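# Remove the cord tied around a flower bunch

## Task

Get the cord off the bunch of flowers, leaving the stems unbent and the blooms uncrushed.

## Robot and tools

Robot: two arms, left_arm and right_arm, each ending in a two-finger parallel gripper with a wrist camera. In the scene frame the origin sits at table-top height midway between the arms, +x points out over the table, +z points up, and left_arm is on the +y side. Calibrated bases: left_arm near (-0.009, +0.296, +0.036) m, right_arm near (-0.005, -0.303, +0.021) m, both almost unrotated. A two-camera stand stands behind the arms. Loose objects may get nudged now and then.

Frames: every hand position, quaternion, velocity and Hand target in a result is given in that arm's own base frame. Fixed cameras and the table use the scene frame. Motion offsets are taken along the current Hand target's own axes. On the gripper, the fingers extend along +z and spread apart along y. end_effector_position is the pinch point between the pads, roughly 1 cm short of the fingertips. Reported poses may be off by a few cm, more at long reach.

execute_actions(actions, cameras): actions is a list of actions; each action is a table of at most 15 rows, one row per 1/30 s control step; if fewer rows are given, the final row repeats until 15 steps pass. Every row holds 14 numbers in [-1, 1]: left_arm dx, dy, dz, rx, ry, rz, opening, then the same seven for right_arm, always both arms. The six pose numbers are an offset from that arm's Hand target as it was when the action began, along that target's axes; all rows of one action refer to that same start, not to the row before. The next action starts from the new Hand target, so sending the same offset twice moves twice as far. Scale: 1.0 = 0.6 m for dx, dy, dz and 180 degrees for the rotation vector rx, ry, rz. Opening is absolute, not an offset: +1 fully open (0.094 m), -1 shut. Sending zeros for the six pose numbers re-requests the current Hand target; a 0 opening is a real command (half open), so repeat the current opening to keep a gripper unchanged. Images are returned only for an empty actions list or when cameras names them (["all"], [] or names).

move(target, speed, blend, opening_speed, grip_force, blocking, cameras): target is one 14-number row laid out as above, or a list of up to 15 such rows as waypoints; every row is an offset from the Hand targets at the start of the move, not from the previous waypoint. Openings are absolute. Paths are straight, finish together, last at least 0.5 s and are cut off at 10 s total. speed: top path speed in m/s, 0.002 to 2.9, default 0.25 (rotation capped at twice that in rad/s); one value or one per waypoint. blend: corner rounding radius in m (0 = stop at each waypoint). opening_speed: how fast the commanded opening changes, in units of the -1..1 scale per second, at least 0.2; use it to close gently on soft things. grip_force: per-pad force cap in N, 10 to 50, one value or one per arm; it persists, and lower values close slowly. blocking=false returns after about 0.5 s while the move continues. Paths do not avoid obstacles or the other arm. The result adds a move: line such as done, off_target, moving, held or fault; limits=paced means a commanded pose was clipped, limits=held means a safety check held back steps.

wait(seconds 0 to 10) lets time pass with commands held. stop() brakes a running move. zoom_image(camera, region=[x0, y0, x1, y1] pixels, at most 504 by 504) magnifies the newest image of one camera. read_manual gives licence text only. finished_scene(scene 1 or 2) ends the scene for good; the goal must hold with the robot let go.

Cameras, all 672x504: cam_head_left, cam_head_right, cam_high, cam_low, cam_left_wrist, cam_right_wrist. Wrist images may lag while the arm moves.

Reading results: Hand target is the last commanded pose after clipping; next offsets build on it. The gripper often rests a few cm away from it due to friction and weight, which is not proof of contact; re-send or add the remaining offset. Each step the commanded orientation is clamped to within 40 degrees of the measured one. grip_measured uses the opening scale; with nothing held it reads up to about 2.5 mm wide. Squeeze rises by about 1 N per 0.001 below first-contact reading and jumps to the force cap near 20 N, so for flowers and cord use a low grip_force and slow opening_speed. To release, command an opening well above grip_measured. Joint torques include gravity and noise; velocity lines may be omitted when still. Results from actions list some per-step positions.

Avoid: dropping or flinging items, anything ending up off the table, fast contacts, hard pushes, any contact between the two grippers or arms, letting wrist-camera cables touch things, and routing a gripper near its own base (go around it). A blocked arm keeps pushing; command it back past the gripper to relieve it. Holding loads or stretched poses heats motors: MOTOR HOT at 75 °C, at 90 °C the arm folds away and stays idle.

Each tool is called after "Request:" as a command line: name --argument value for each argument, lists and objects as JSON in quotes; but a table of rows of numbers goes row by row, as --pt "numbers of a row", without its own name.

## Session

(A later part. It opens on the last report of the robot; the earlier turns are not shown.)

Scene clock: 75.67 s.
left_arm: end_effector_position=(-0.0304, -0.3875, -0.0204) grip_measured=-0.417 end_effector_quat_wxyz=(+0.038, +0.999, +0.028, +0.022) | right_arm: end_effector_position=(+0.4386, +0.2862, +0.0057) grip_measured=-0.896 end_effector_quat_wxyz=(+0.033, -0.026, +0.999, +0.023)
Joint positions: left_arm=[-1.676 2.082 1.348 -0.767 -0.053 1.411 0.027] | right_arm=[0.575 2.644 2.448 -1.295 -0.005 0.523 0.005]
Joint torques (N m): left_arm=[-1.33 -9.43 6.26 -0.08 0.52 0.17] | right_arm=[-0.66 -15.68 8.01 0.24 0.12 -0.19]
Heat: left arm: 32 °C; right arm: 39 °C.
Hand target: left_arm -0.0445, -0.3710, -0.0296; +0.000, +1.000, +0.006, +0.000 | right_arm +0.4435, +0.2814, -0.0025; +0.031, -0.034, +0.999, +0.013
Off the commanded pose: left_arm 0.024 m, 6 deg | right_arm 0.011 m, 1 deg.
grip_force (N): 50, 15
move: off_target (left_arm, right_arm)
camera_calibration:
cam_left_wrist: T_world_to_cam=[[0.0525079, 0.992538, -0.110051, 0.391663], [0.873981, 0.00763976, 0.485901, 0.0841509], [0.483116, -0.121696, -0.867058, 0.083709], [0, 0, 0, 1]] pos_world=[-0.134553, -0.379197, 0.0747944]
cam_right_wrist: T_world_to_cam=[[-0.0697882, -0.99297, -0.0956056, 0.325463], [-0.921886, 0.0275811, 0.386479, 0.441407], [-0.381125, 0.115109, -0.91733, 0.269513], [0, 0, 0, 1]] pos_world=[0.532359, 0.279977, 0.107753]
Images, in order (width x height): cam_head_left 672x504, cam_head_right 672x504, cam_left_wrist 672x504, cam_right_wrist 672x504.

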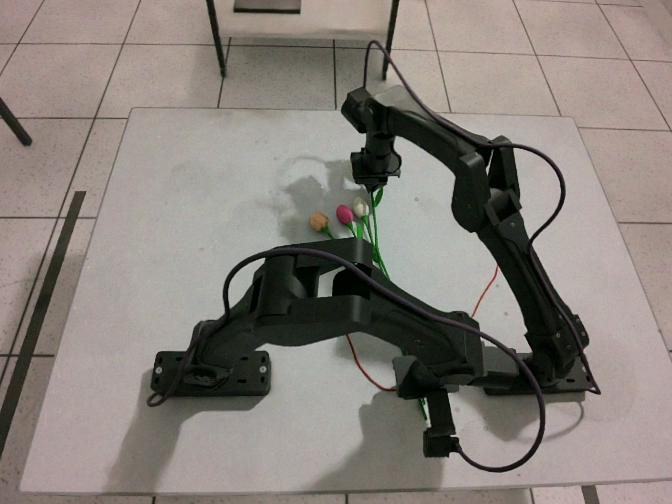

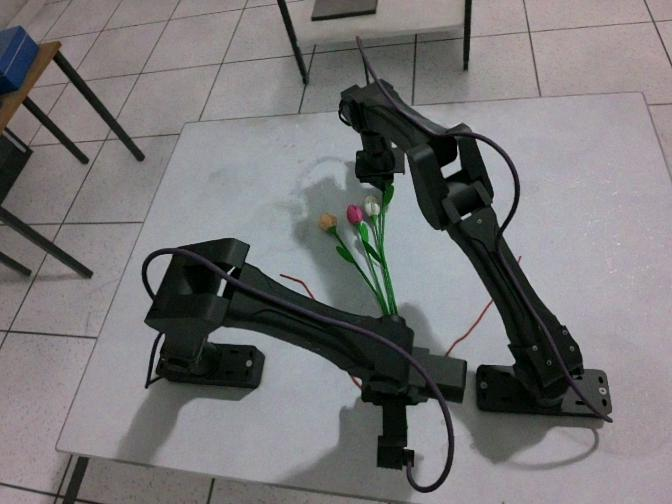

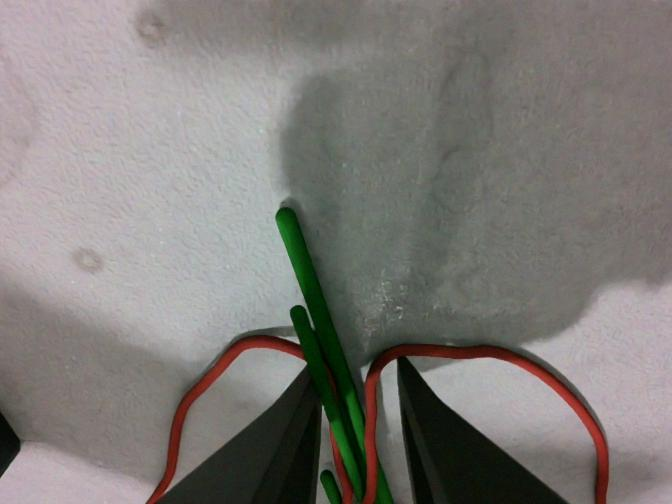

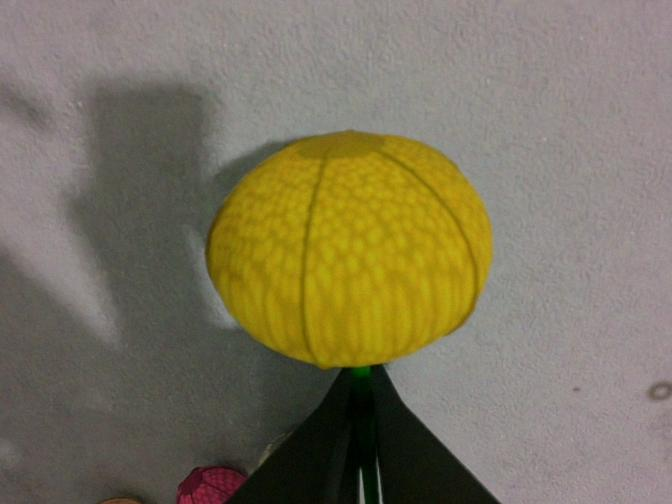

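Request:
move --target '[-0.1,0.017,0,0,0,0,-0.42,0,0,0,0,0,0,-0.9]' --speed 0.05 --cameras '["cam_left_wrist","cam_right_wrist","cam_head_left","cam_head_right"]'

Scene clock: 78.30 s.
left_arm: end_effector_position=(-0.0963, -0.3920, -0.0193) grip_measured=-0.417 end_effector_quat_wxyz=(+0.035, +0.999, +0.008, +0.013) | right_arm: end_effector_position=(+0.4386, +0.2862, +0.0057) grip_measured=-0.896 end_effector_quat_wxyz=(+0.033, -0.026, +0.999, +0.023)
Joint positions: left_arm=[-1.834 2.139 1.446 -0.818 -0.044 1.293 0.027] | right_arm=[0.575 2.644 2.448 -1.295 -0.005 0.523 0.005]
Joint torques (N m): left_arm=[-0.51 -8.58 8.31 -0.06 0.39 -0.1] | right_arm=[-0.66 -15.65 8.01 0.24 0.12 -0.18]
Heat: left arm: 32 °C; right arm: 39 °C.
Hand target: left_arm -0.1044, -0.3819, -0.0296; +0.000, +1.000, +0.006, +0.000 | right_arm +0.4435, +0.2814, -0.0025; +0.031, -0.034, +0.999, +0.013
Off the commanded pose: left_arm 0.017 m, 4 deg | right_arm 0.011 m, 1 deg.
grip_force (N): 50, 15
move: off_target (left_arm, right_arm)
camera_calibration:
cam_left_wrist: T_world_to_cam=[[0.0909051, 0.990428, -0.10387, 0.402658], [0.881047, -0.0313664, 0.471987, 0.126346], [0.464211, -0.134421, -0.875465, 0.108986], [0, 0, 0, 1]] pos_world=[-0.198513, -0.38019, 0.0776042]
cam_right_wrist: T_world_to_cam=[[-0.0697882, -0.99297, -0.0956056, 0.325463], [-0.921886, 0.0275811, 0.386479, 0.441407], [-0.381125, 0.115109, -0.91733, 0.269513], [0, 0, 0, 1]] pos_world=[0.532359, 0.279977, 0.107753]
Images, in order (width x height): cam_head_left 672x504, cam_head_right 672x504, cam_left_wrist 672x504, cam_right_wrist 672x504.

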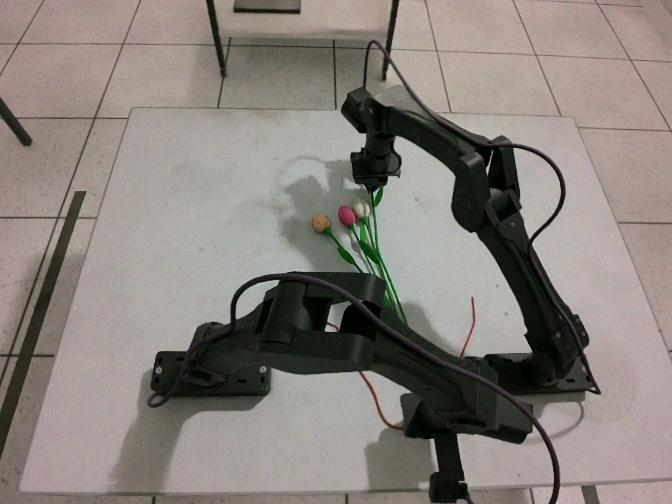

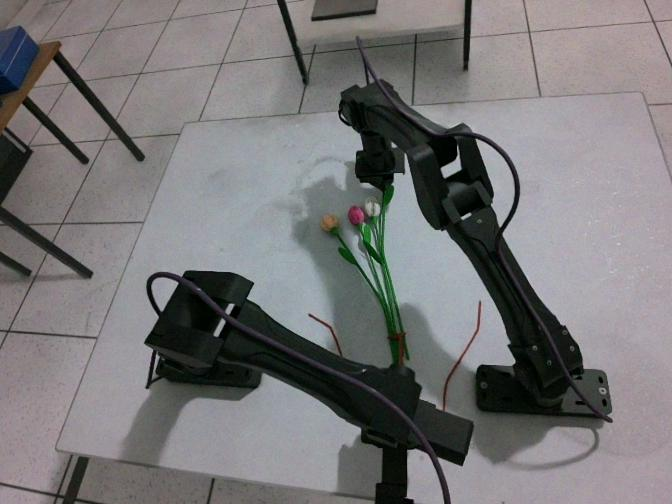

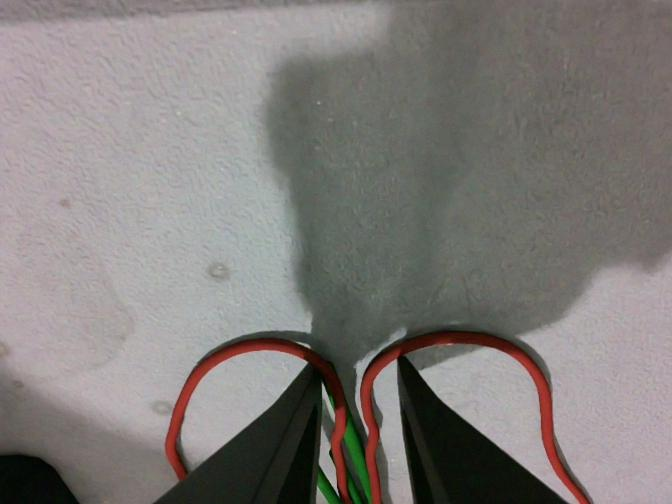

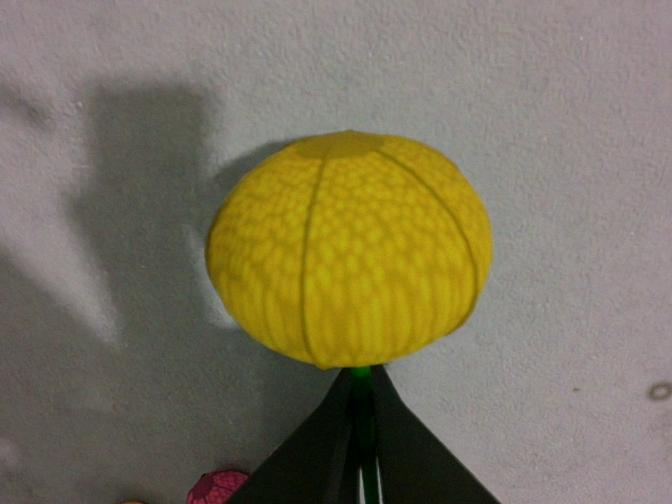

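Request:
zoom_image --camera "cam_head_right" --region '[340, 270, 460, 380]'

Scaled by 4.200 from the camera's 672x504 image, which has a finer 960x720 frame.

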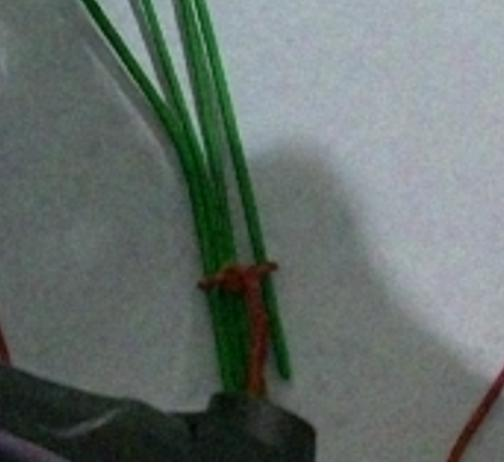

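Request:
move --pt "-0.035 0.004 -0.004 0 0 0 -0.42 0 0 0 0 0 0 -0.9" --pt "-0.035 0.004 -0.004 0 0 0 -1 0 0 0 0 0 0 -0.9" --speed 0.05 --cameras '["cam_left_wrist"]'

Scene clock: 81.43 s.
left_arm: end_effector_position=(-0.1220, -0.3962, -0.0150) grip_measured=-0.994 end_effector_quat_wxyz=(+0.032, +0.999, +0.006, +0.005) | right_arm: end_effector_position=(+0.4386, +0.2862, +0.0057) grip_measured=-0.897 end_effector_quat_wxyz=(+0.033, -0.030, +0.999, +0.023)
Joint positions: left_arm=[-1.885 2.172 1.519 -0.861 -0.029 1.245 0] | right_arm=[0.575 2.644 2.448 -1.295 -0.005 0.516 0.005]
Joint torques (N m): left_arm=[-0.34 -9.5 6.78 0.05 0.24 -0.1] | right_arm=[-0.68 -15.57 8.14 0.23 0.11 -0.11]
Heat: left arm: 33 °C; right arm: 39 °C.
Hand target: left_arm -0.1254, -0.3846, -0.0272; +0.000, +1.000, +0.006, +0.000 | right_arm +0.4435, +0.2814, -0.0025; +0.031, -0.034, +0.999, +0.013
Off the commanded pose: left_arm 0.017 m, 4 deg | right_arm 0.011 m, 1 deg.
grip_force (N): 50, 15
move: off_target (left_arm, right_arm); target 2's new opening was sent with left_arm's hand 0.013 m and 4 deg from that target
camera_calibration:
cam_left_wrist: T_world_to_cam=[[0.093303, 0.990642, -0.0996191, 0.410096], [0.888824, -0.0377887, 0.456688, 0.14512], [0.44865, -0.131154, -0.884032, 0.123338], [0, 0, 0, 1]] pos_world=[-0.222585, -0.384597, 0.0836134]
Images, in order (width x height): cam_left_wrist 672x504.

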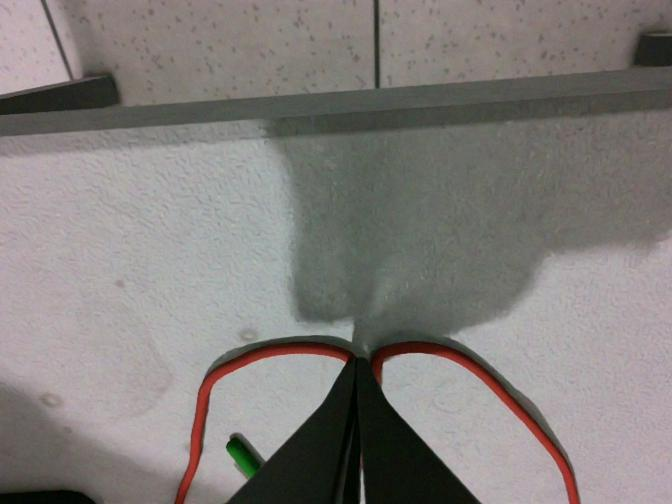

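Request:
move --pt "0 0 0 0 0 0 -0.55 0 0 0 0 0 0 -0.9" --pt "0.004 0 0.02 0 0 0 -0.55 0 0 0 0 0 0 -0.9" --speed 0.05 --cameras '["cam_left_wrist"]'

Scene clock: 84.23 s.
left_arm: end_effector_position=(-0.1223, -0.3970, -0.0191) grip_measured=-0.553 end_effector_quat_wxyz=(+0.031, +0.999, +0.006, +0.005) | right_arm: end_effector_position=(+0.4386, +0.2862, +0.0057) grip_measured=-0.897 end_effector_quat_wxyz=(+0.033, -0.030, +0.999, +0.023)
Joint positions: left_arm=[-1.885 2.183 1.519 -0.851 -0.029 1.245 0.021] | right_arm=[0.575 2.644 2.448 -1.295 -0.005 0.516 0.005]
Joint torques (N m): left_arm=[0.1 -9.06 4.86 0.33 0.23 -0.05] | right_arm=[-0.68 -15.54 8.13 0.23 0.11 -0.11]
Heat: left arm: 33 °C; right arm: 39 °C.
Hand target: left_arm -0.1230, -0.3846, -0.0391; +0.000, +1.000, +0.006, +0.000 | right_arm +0.4435, +0.2814, -0.0025; +0.031, -0.034, +0.999, +0.013
Off the commanded pose: left_arm 0.024 m, 4 deg | right_arm 0.011 m, 1 deg.
grip_force (N): 50, 15
move: off_target (left_arm, right_arm)
camera_calibration:
cam_left_wrist: T_world_to_cam=[[0.0932874, 0.990789, -0.0981538, 0.410546], [0.888626, -0.0383926, 0.457024, 0.146922], [0.449046, -0.129857, -0.884022, 0.120318], [0, 0, 0, 1]] pos_world=[-0.222886, -0.3855, 0.0795138]
Images, in order (width x height): cam_left_wrist 672x504.

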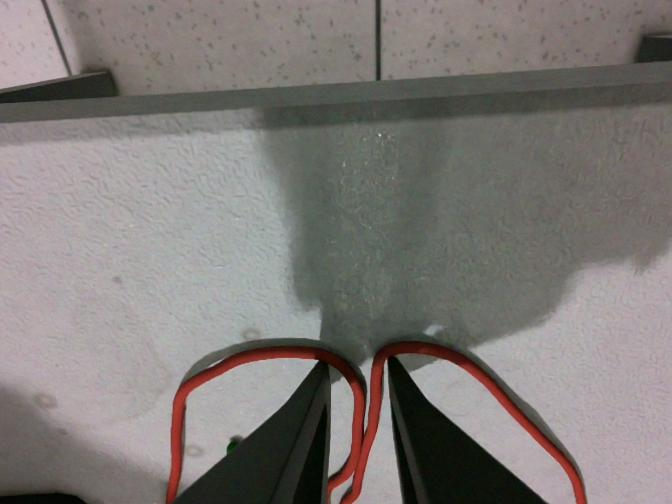

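Request:
move --pt "0 0 0.008 0 0 0 -0.55 0 0 0 0 0 0 -0.9" --pt "0 0 0.008 0 0 0 -1 0 0 0 0 0 0 -0.9" --speed 0.05 --opening_speed 1.0 --cameras '["cam_left_wrist"]'

Scene clock: 86.57 s.
left_arm: end_effector_position=(-0.1237, -0.4013, -0.0191) grip_measured=-0.887 end_effector_quat_wxyz=(+0.039, +0.999, +0.007, +0.002) | right_arm: end_effector_position=(+0.4386, +0.2862, +0.0057) grip_measured=-0.897 end_effector_quat_wxyz=(+0.033, -0.030, +0.999, +0.023)
Joint positions: left_arm=[-1.885 2.184 1.519 -0.833 -0.029 1.245 0.005] | right_arm=[0.575 2.644 2.448 -1.295 -0.005 0.516 0.005]
Joint torques (N m): left_arm=[0.13 -8.54 4.4 0.31 0.23 -0.05] | right_arm=[-0.68 -15.57 8.14 0.23 0.12 -0.11]
Heat: left arm: 33 °C; right arm: 39 °C.
Hand target: left_arm -0.1230, -0.3846, -0.0439; +0.000, +1.000, +0.006, +0.000 | right_arm +0.4435, +0.2814, -0.0025; +0.031, -0.034, +0.999, +0.013
Off the commanded pose: left_arm 0.030 m, 5 deg | right_arm 0.011 m, 1 deg.
grip_force (N): 50, 15
move: off_target (left_arm, right_arm); target 2's new opening was sent with left_arm's hand 0.028 m and 4 deg from that target
camera_calibration:
cam_left_wrist: T_world_to_cam=[[0.0927463, 0.988993, -0.115283, 0.413868], [0.891131, -0.0307995, 0.4527, 0.151285], [0.444167, -0.144718, -0.884179, 0.113873], [0, 0, 0, 1]] pos_world=[-0.223778, -0.388174, 0.079909]
Images, in order (width x height): cam_left_wrist 672x504.

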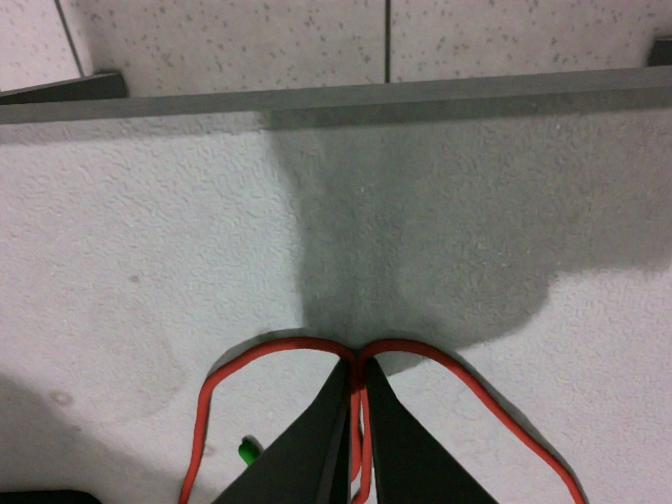

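Request:
move --target '[-0.08,0,-0.04,0,0,0,-1,0,0,0,0,0,0,-0.9]' --speed 0.05 --cameras '["cam_left_wrist","cam_head_right","cam_head_left","cam_right_wrist"]'

Request:
zoom_image --camera "cam_head_right" --region '[340, 280, 460, 400]'

Scene clock: 88.93 s.
left_arm: end_effector_position=(-0.1658, -0.3926, -0.0112) grip_measured=-0.887 end_effector_quat_wxyz=(+0.028, +1.000, +0.005, +0.003) | right_arm: end_effector_position=(+0.4386, +0.2862, +0.0057) grip_measured=-0.897 end_effector_quat_wxyz=(+0.033, -0.030, +0.999, +0.023)
Joint positions: left_arm=[-1.985 2.216 1.608 -0.914 -0.029 1.147 0.005] | right_arm=[0.575 2.644 2.448 -1.295 -0.005 0.516 0.005]
Joint torques (N m): left_arm=[-0.54 -9.51 8.98 -0.05 0.24 -0.11] | right_arm=[-0.66 -15.58 8.13 0.23 0.12 -0.11]
Heat: left arm: 33 °C; right arm: 39 °C.
Hand target: left_arm -0.1710, -0.3851, -0.0200; +0.000, +1.000, +0.006, +0.000 | right_arm +0.4435, +0.2814, -0.0025; +0.031, -0.034, +0.999, +0.013
Off the commanded pose: left_arm 0.013 m, 3 deg | right_arm 0.011 m, 1 deg.
grip_force (N): 50, 15
move: off_target (left_arm, right_arm)
camera_calibration:
cam_left_wrist: T_world_to_cam=[[0.0953421, 0.991087, -0.0930442, 0.411537], [0.890064, -0.0430203, 0.453802, 0.180479], [0.445754, -0.126082, -0.886232, 0.1483], [0, 0, 0, 1]] pos_world=[-0.26598, -0.381407, 0.0878173]
cam_right_wrist: T_world_to_cam=[[-0.0622088, -0.993521, -0.095109, 0.322332], [-0.922186, 0.0207726, 0.386188, 0.443451], [-0.381711, 0.111733, -0.917504, 0.270792], [0, 0, 0, 1]] pos_world=[0.53236, 0.280776, 0.107853]
Images, in order (width x height): cam_head_left 672x504, cam_head_right 672x504, cam_left_wrist 672x504, cam_right_wrist 672x504.

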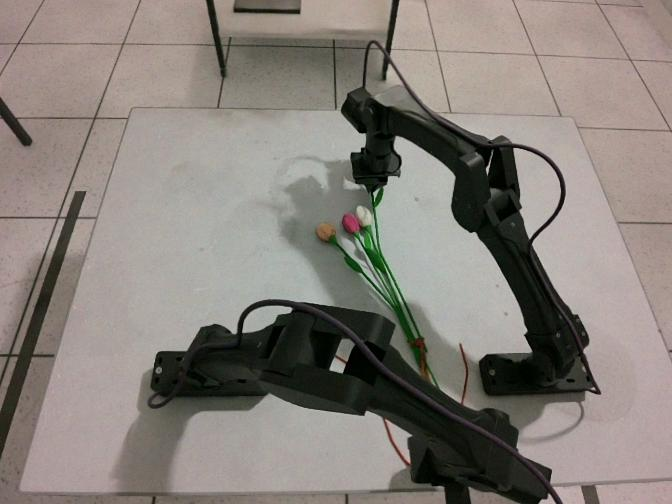

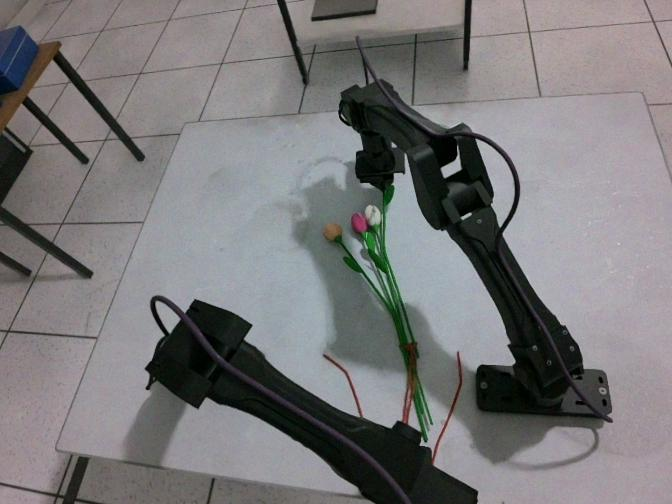

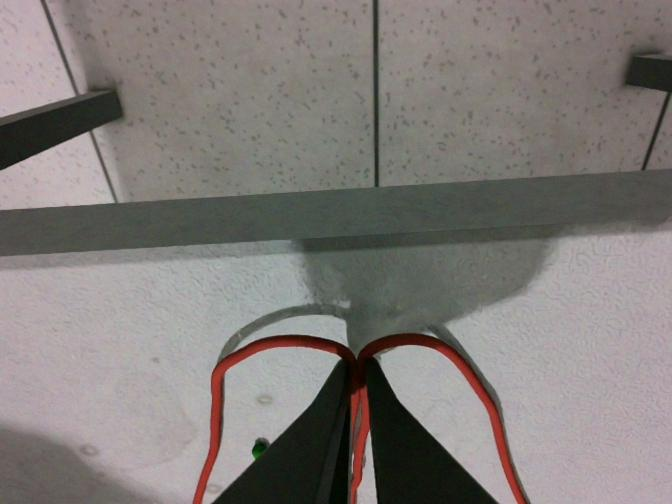

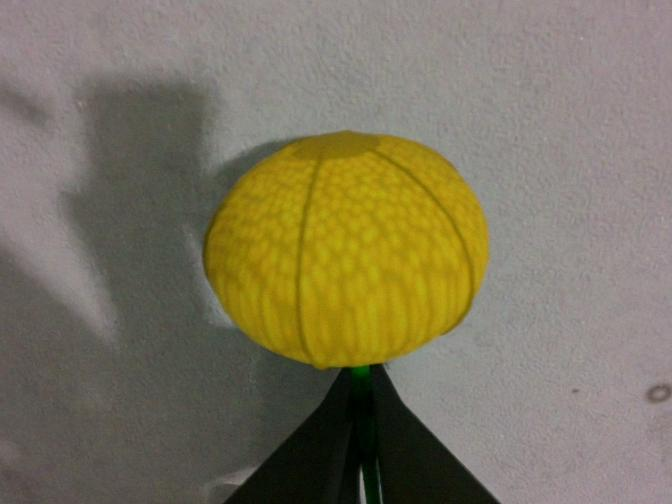

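Scaled by 4.200 from the camera's 672x504 image, which has a finer 960x720 frame.

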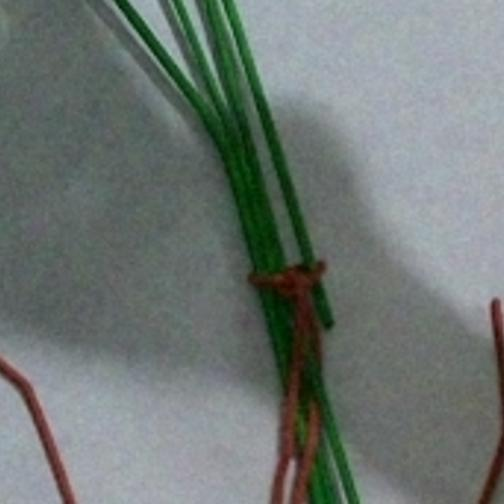

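Request:
move --target '[-0.05,0,0,0,0,0,-1,0,0,0,0,0,0,-0.9]' --speed 0.05 --cameras '["cam_left_wrist","cam_head_right","cam_head_left"]'

Request:
zoom_image --camera "cam_head_right" --region '[340, 300, 460, 420]'

Scene clock: 90.50 s.
left_arm: end_effector_position=(-0.1965, -0.3925, -0.0116) grip_measured=-0.887 end_effector_quat_wxyz=(+0.027, +1.000, +0.002, +0.002) | right_arm: end_effector_position=(+0.4386, +0.2862, +0.0057) grip_measured=-0.897 end_effector_quat_wxyz=(+0.033, -0.036, +0.999, +0.023)
Joint positions: left_arm=[-2.049 2.267 1.693 -0.951 -0.029 1.09 0.005] | right_arm=[0.575 2.644 2.448 -1.295 -0.005 0.502 0.005]
Joint torques (N m): left_arm=[-0.44 -10 9.17 -0.06 0.23 -0.12] | right_arm=[-0.66 -15.54 8.17 0.23 0.11 -0.07]
Heat: left arm: 33 °C; right arm: 39 °C.
Hand target: left_arm -0.2011, -0.3855, -0.0199; +0.000, +1.000, +0.006, +0.000 | right_arm +0.4435, +0.2814, -0.0025; +0.031, -0.034, +0.999, +0.013
Off the commanded pose: left_arm 0.012 m, 3 deg | right_arm 0.011 m, 1 deg.
grip_force (N): 50, 15
move: off_target (left_arm, right_arm)
camera_calibration:
cam_left_wrist: T_world_to_cam=[[0.102468, 0.990568, -0.0909727, 0.415566], [0.890603, -0.0506202, 0.451956, 0.205164], [0.443088, -0.127332, -0.887389, 0.160627], [0, 0, 0, 1]] pos_world=[-0.296474, -0.380808, 0.0876189]
Images, in order (width x height): cam_head_left 672x504, cam_head_right 672x504, cam_left_wrist 672x504.

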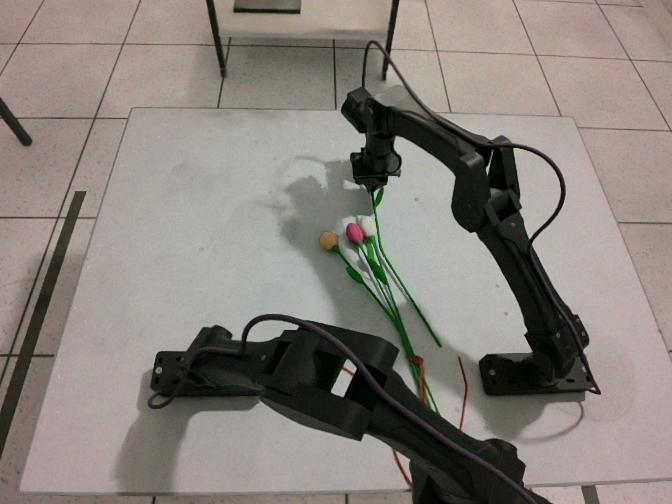

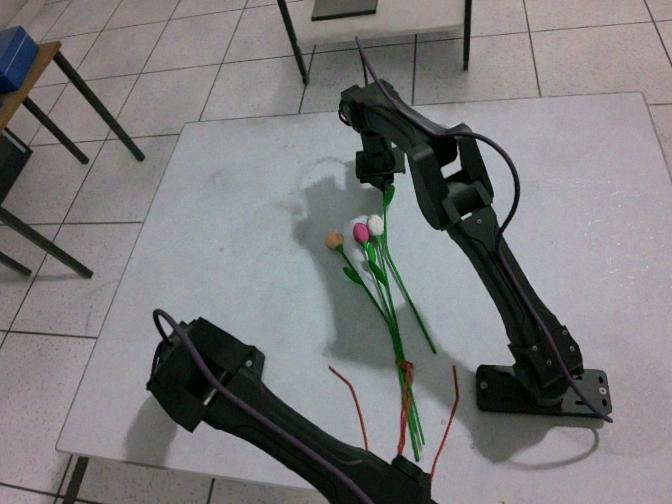

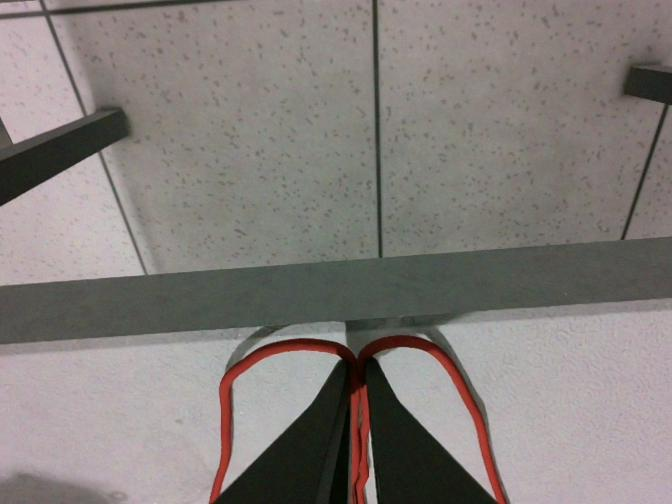

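Scaled by 4.200 from the camera's 672x504 image, which has a finer 960x720 frame.

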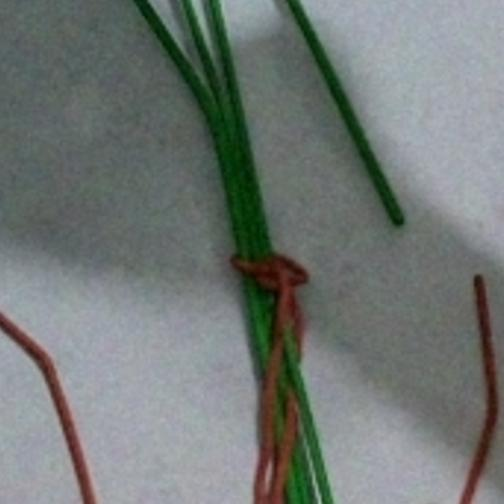

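Request:
move --pt "0 0 0 0 0 0 -1 0 0 0 0 0 0 -0.4" --pt "0 0 0 0 0 0 -1 0 0 -0.17 0 0 0 -0.4" --speed 0.12 --cameras '["cam_high","cam_right_wrist"]'

Request:
zoom_image --camera "cam_high" --region '[300, 30, 480, 270]'

Scene clock: 93.60 s.
left_arm: end_effector_position=(-0.1965, -0.3925, -0.0116) grip_measured=-0.887 end_effector_quat_wxyz=(+0.027, +1.000, +0.002, +0.002) | right_arm: end_effector_position=(+0.4372, +0.2853, +0.0797) grip_measured=-0.402 end_effector_quat_wxyz=(+0.054, -0.036, +0.997, +0.035)
Joint positions: left_arm=[-2.049 2.267 1.693 -0.951 -0.029 1.09 0.005] | right_arm=[0.575 2.646 2.745 -1.542 -0.005 0.502 0.028]
Joint torques (N m): left_arm=[-0.43 -9.99 9.22 -0.06 0.22 -0.11] | right_arm=[-0.54 -22.5 5.08 0.25 0.11 -0.05]
Heat: left arm: 33 °C; right arm: 40 °C.
Hand target: left_arm -0.2011, -0.3855, -0.0199; +0.000, +1.000, +0.006, +0.000 | right_arm +0.4373, +0.2785, +0.0992; +0.031, -0.034, +0.999, +0.013
Off the commanded pose: left_arm 0.012 m, 3 deg | right_arm 0.021 m, 4 deg.
joint sent to its limit (right arm) — joint 4 (wrist pitch), lower limit. The joint targets are off in orientation, not in position.
grip_force (N): 50, 15
move: off_target (left_arm, right_arm)
camera_calibration:
cam_right_wrist: T_world_to_cam=[[-0.0439773, -0.991471, -0.122685, 0.32195], [-0.937737, -0.00138632, 0.347343, 0.429804], [-0.344551, 0.130321, -0.929678, 0.317574], [0, 0, 0, 1]] pos_world=[0.526622, 0.278413, 0.18545]
Images, in order (width x height): cam_high 672x504, cam_right_wrist 672x504.

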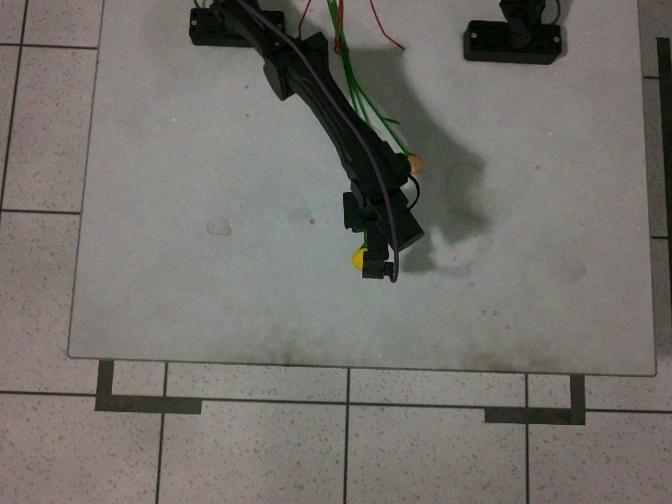

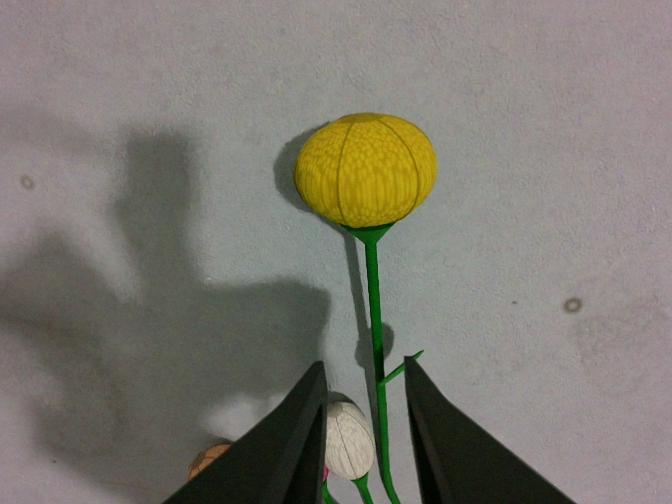

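Scaled by 2.100 from the camera's 672x504 image, which has a finer 960x720 frame.

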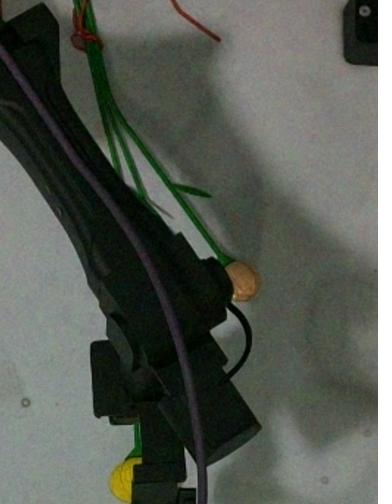

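Request:
move --target '[0,0,0,0,0,0,-1,0.572,-0.031,0.0033,0.0049,0.0209,-0.0838,-0.3]' --speed 0.2 --cameras '["cam_right_wrist","cam_head_left","cam_head_right"]'

Scene clock: 97.57 s.
left_arm: end_effector_position=(-0.1965, -0.3925, -0.0116) grip_measured=-0.887 end_effector_quat_wxyz=(+0.027, +1.000, +0.002, +0.002) | right_arm: end_effector_position=(+0.0957, +0.2356, +0.0738) grip_measured=-0.302 end_effector_quat_wxyz=(-0.012, -0.173, +0.985, -0.009)
Joint positions: left_arm=[-2.049 2.267 1.693 -0.951 -0.029 1.09 0.005] | right_arm=[1.174 1.557 1.083 -1.126 -0.01 0.827 0.033]
Joint torques (N m): left_arm=[-0.43 -10 9.18 -0.06 0.24 -0.11] | right_arm=[0.18 -9.69 4.52 0.32 0.07 0.12]
Heat: left arm: 34 °C; right arm: 40 °C.
Hand target: left_arm -0.2011, -0.3855, -0.0199; +0.000, +1.000, +0.006, +0.000 | right_arm +0.0970, +0.2368, +0.0756; +0.000, -0.165, +0.986, +0.000
Off the commanded pose: left_arm 0.012 m, 3 deg | right_arm 0.002 m, 2 deg.
grip_force (N): 50, 15
move: off_target (left_arm)
camera_calibration:
cam_right_wrist: T_world_to_cam=[[0.218456, -0.975503, -0.0259113, 0.22094], [-0.861184, -0.205207, 0.465028, 0.143581], [-0.458954, -0.0792738, -0.884917, 0.258011], [0, 0, 0, 1]] pos_world=[0.193799, 0.265445, 0.167274]
Images, in order (width x height): cam_head_left 672x504, cam_head_right 672x504, cam_right_wrist 672x504.

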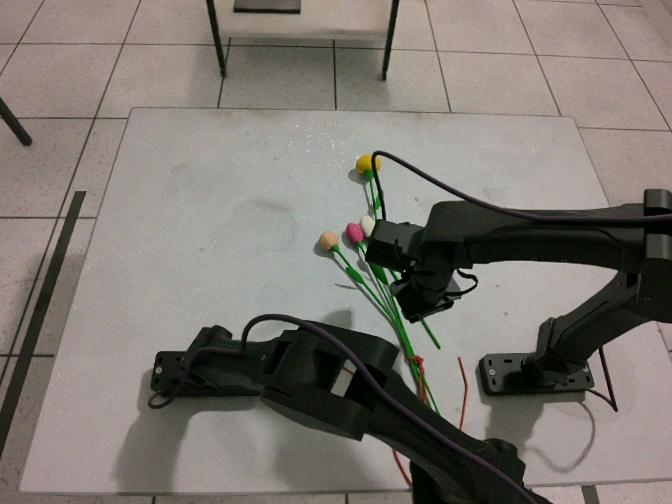

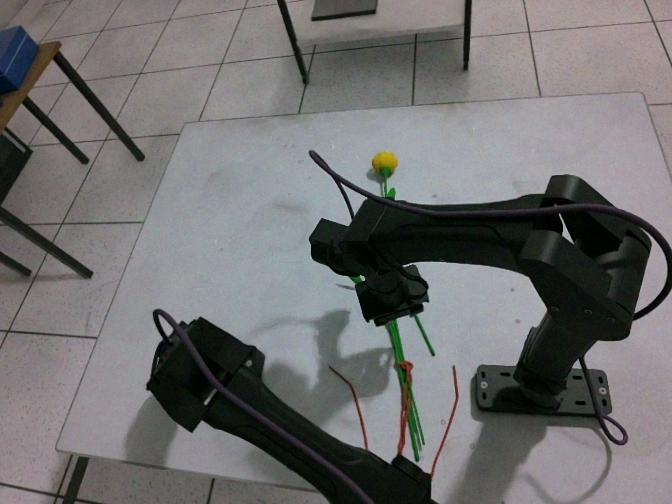

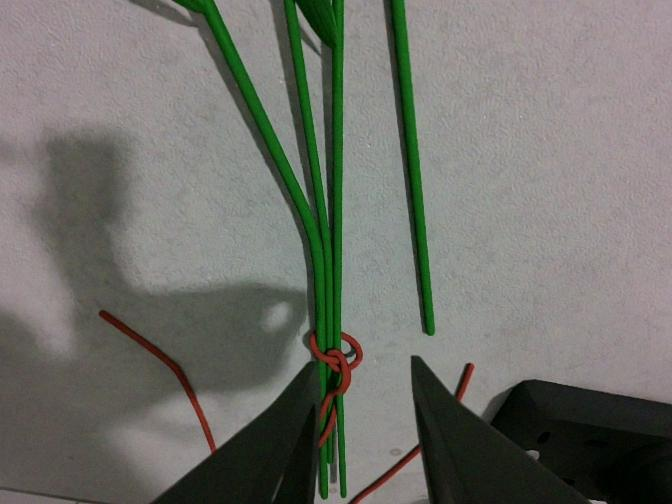

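Request:
move --target '[0,0,0,0,0,0,-1,0.0093,0.0292,0.10,0,0,-0.033,-0.3]' --speed 0.12 --cameras '["cam_right_wrist"]'

Scene clock: 99.47 s.
left_arm: end_effector_position=(-0.1965, -0.3925, -0.0116) grip_measured=-0.887 end_effector_quat_wxyz=(+0.027, +1.000, +0.002, +0.002) | right_arm: end_effector_position=(+0.0859, +0.2502, +0.0207) grip_measured=-0.302 end_effector_quat_wxyz=(-0.005, -0.205, +0.979, +0.001)
Joint positions: left_arm=[-2.049 2.267 1.693 -0.951 -0.029 1.09 0.005] | right_arm=[1.23 1.643 0.949 -0.88 -0.01 0.816 0.033]
Joint torques (N m): left_arm=[-0.46 -10 9.2 -0.06 0.22 -0.11] | right_arm=[0.53 -7.05 4.44 0.41 0.07 -0.08]
Heat: left arm: 34 °C; right arm: 39 °C.
Hand target: left_arm -0.2011, -0.3855, -0.0199; +0.000, +1.000, +0.006, +0.000 | right_arm +0.0861, +0.2515, +0.0156; +0.000, -0.216, +0.976, +0.000
Off the commanded pose: left_arm 0.012 m, 3 deg | right_arm 0.005 m, 1 deg.
grip_force (N): 50, 15
move: off_target (left_arm)
camera_calibration:
cam_right_wrist: T_world_to_cam=[[0.282657, -0.958112, -0.0461165, 0.226407], [-0.849394, -0.272342, 0.452062, 0.178952], [-0.445685, -0.0886072, -0.890794, 0.208941], [0, 0, 0, 1]] pos_world=[0.181128, 0.284173, 0.115667]
Images, in order (width x height): cam_right_wrist 672x504.

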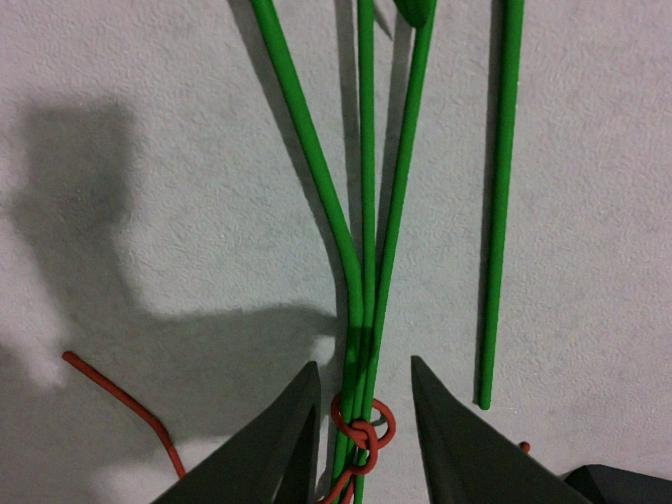

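Request:
move --pt "0 0 0 0 0 0 -1 -0.008 0 0.047 0 0 0 -0.3" --pt "0 0 0 0 0 0 -1 -0.008 0 0.047 0 0 0 -0.88" --speed 0.07 --opening_speed 0.5 --grip_force '[50,20]' --cameras '["cam_right_wrist"]'

Scene clock: 103.63 s.
left_arm: end_effector_position=(-0.1963, -0.3922, -0.0116) grip_measured=-0.887 end_effector_quat_wxyz=(+0.026, +1.000, +0.006, +0.002) | right_arm: end_effector_position=(+0.0872, +0.2545, -0.0068) grip_measured=-0.814 end_effector_quat_wxyz=(-0.005, -0.212, +0.977, +0.003)
Joint positions: left_arm=[-2.049 2.267 1.693 -0.953 -0.029 1.081 0.005] | right_arm=[1.23 1.712 0.901 -0.761 -0.011 0.802 0.009]
Joint torques (N m): left_arm=[-0.64 -10 9.22 -0.06 0.23 -0.12] | right_arm=[-0.47 -7.23 4.12 0.42 0.07 -0.08]
Heat: left arm: 34 °C; right arm: 39 °C.
Hand target: left_arm -0.2011, -0.3855, -0.0199; +0.000, +1.000, +0.006, +0.000 | right_arm +0.0904, +0.2536, -0.0126; +0.000, -0.216, +0.976, +0.000
Off the commanded pose: left_arm 0.012 m, 3 deg | right_arm 0.007 m, 1 deg.
grip_force (N): 50, 20
move: off_target (left_arm)
camera_calibration:
cam_right_wrist: T_world_to_cam=[[0.295853, -0.953937, -0.0497467, 0.226744], [-0.845407, -0.285727, 0.451272, 0.196555], [-0.444699, -0.0914541, -0.890999, 0.186068], [0, 0, 0, 1]] pos_world=[0.18183, 0.289477, 0.0883664]
Images, in order (width x height): cam_right_wrist 672x504.

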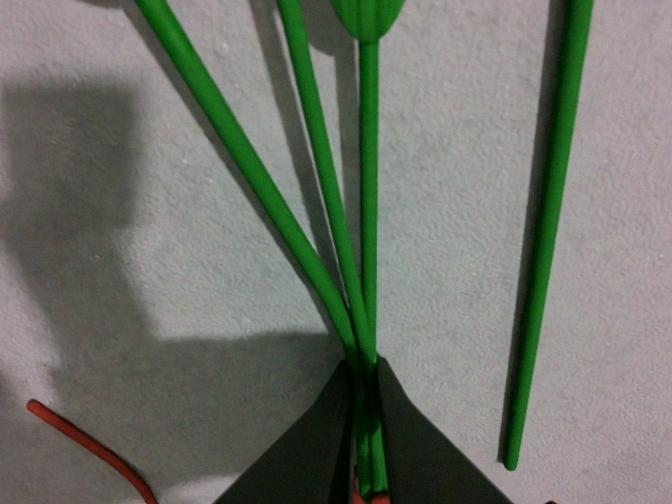

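Request:
move --target '[0,0,0,0,0,0,-1,-0.167,0,-0.008,0,0,0,-0.88]' --speed 0.06 --cameras '["cam_right_wrist","cam_head_left","cam_head_right","cam_left_wrist"]'

Request:
zoom_image --camera "cam_head_left" --region '[340, 260, 500, 440]'

Scene clock: 106.27 s.
left_arm: end_effector_position=(-0.1864, -0.3869, -0.0117) grip_measured=-0.887 end_effector_quat_wxyz=(+0.016, +1.000, +0.008, +0.022) | right_arm: end_effector_position=(+0.1581, +0.2903, -0.0073) grip_measured=-0.814 end_effector_quat_wxyz=(-0.033, -0.206, +0.978, +0.004)
Joint positions: left_arm=[-2.044 2.267 1.693 -0.989 -0.053 1.081 0.005] | right_arm=[1.04 1.954 1.215 -0.87 -0.054 0.623 0.009]
Joint torques (N m): left_arm=[-0.79 -9.99 9.05 0.22 0.5 -0.1] | right_arm=[-1.68 -9.54 7.49 0.36 0.53 -0.31]
Heat: left arm: 34 °C; right arm: 39 °C.
Hand target: left_arm -0.2010, -0.3855, -0.0199; +0.000, +1.000, +0.006, +0.000 | right_arm +0.1813, +0.2958, -0.0078; +0.000, -0.216, +0.976, +0.000
Off the commanded pose: left_arm 0.017 m, 3 deg | right_arm 0.024 m, 4 deg.
grip_force (N): 50, 20
move: off_target (left_arm, right_arm)
camera_calibration:
cam_left_wrist: T_world_to_cam=[[0.0912008, 0.993723, -0.0647845, 0.408369], [0.873024, -0.0484874, 0.485261, 0.194345], [0.479074, -0.100815, -0.871966, 0.173933], [0, 0, 0, 1]] pos_world=[-0.290239, -0.378848, 0.0838114]
cam_right_wrist: T_world_to_cam=[[0.281986, -0.957702, -0.0573685, 0.243112], [-0.822394, -0.272076, 0.499643, 0.25974], [-0.494118, -0.0937132, -0.864329, 0.229085], [0, 0, 0, 1]] pos_world=[0.258249, 0.324966, 0.0821745]
Images, in order (width x height): cam_head_left 672x504, cam_head_right 672x504, cam_left_wrist 672x504, cam_right_wrist 672x504.

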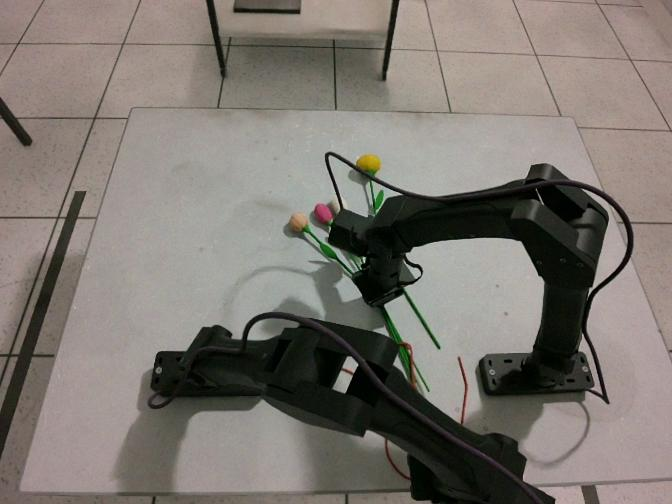

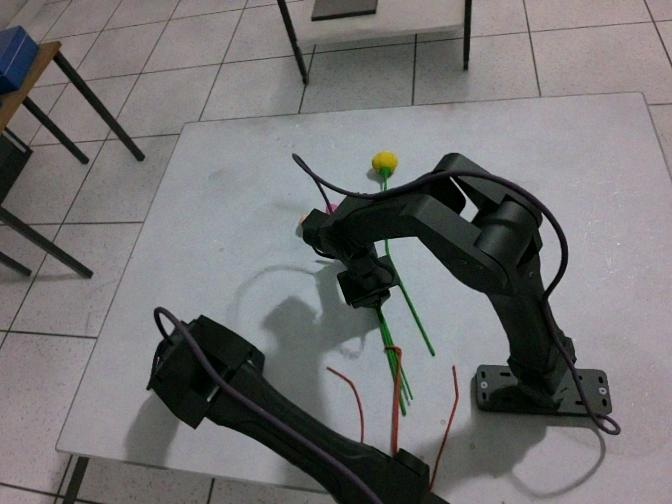

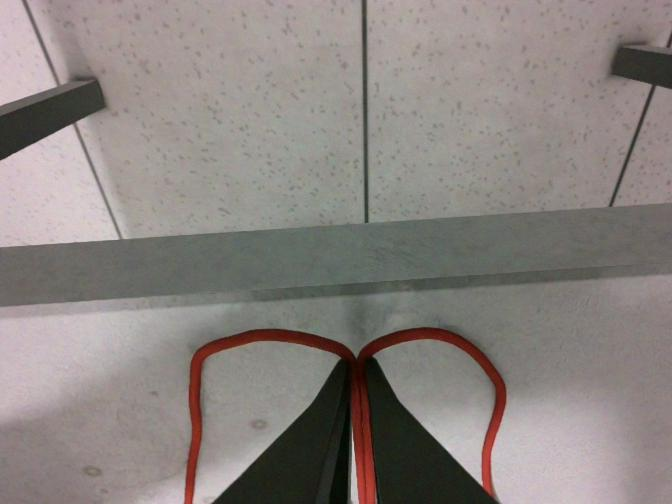

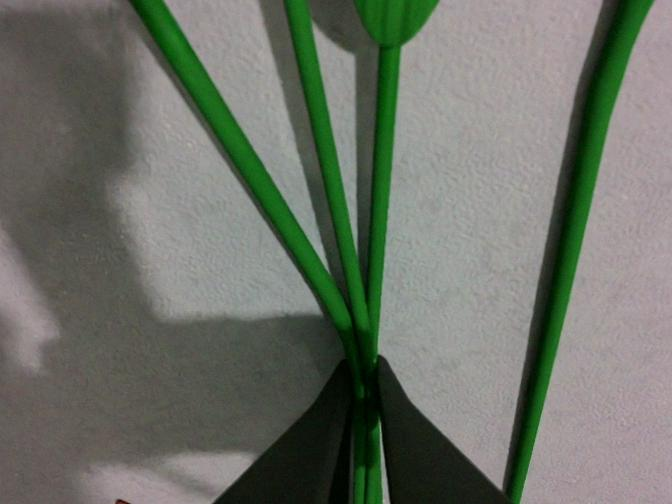

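Scaled by 2.800 from the camera's 672x504 image, which has a finer 960x720 frame.

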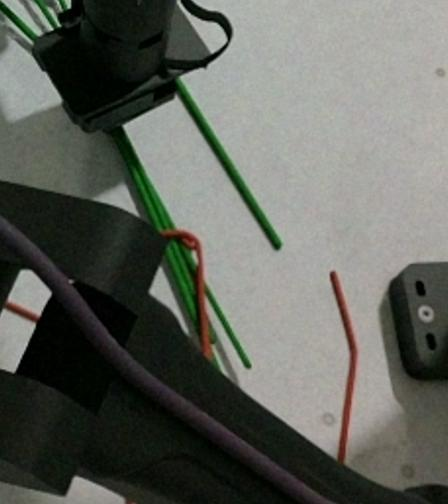

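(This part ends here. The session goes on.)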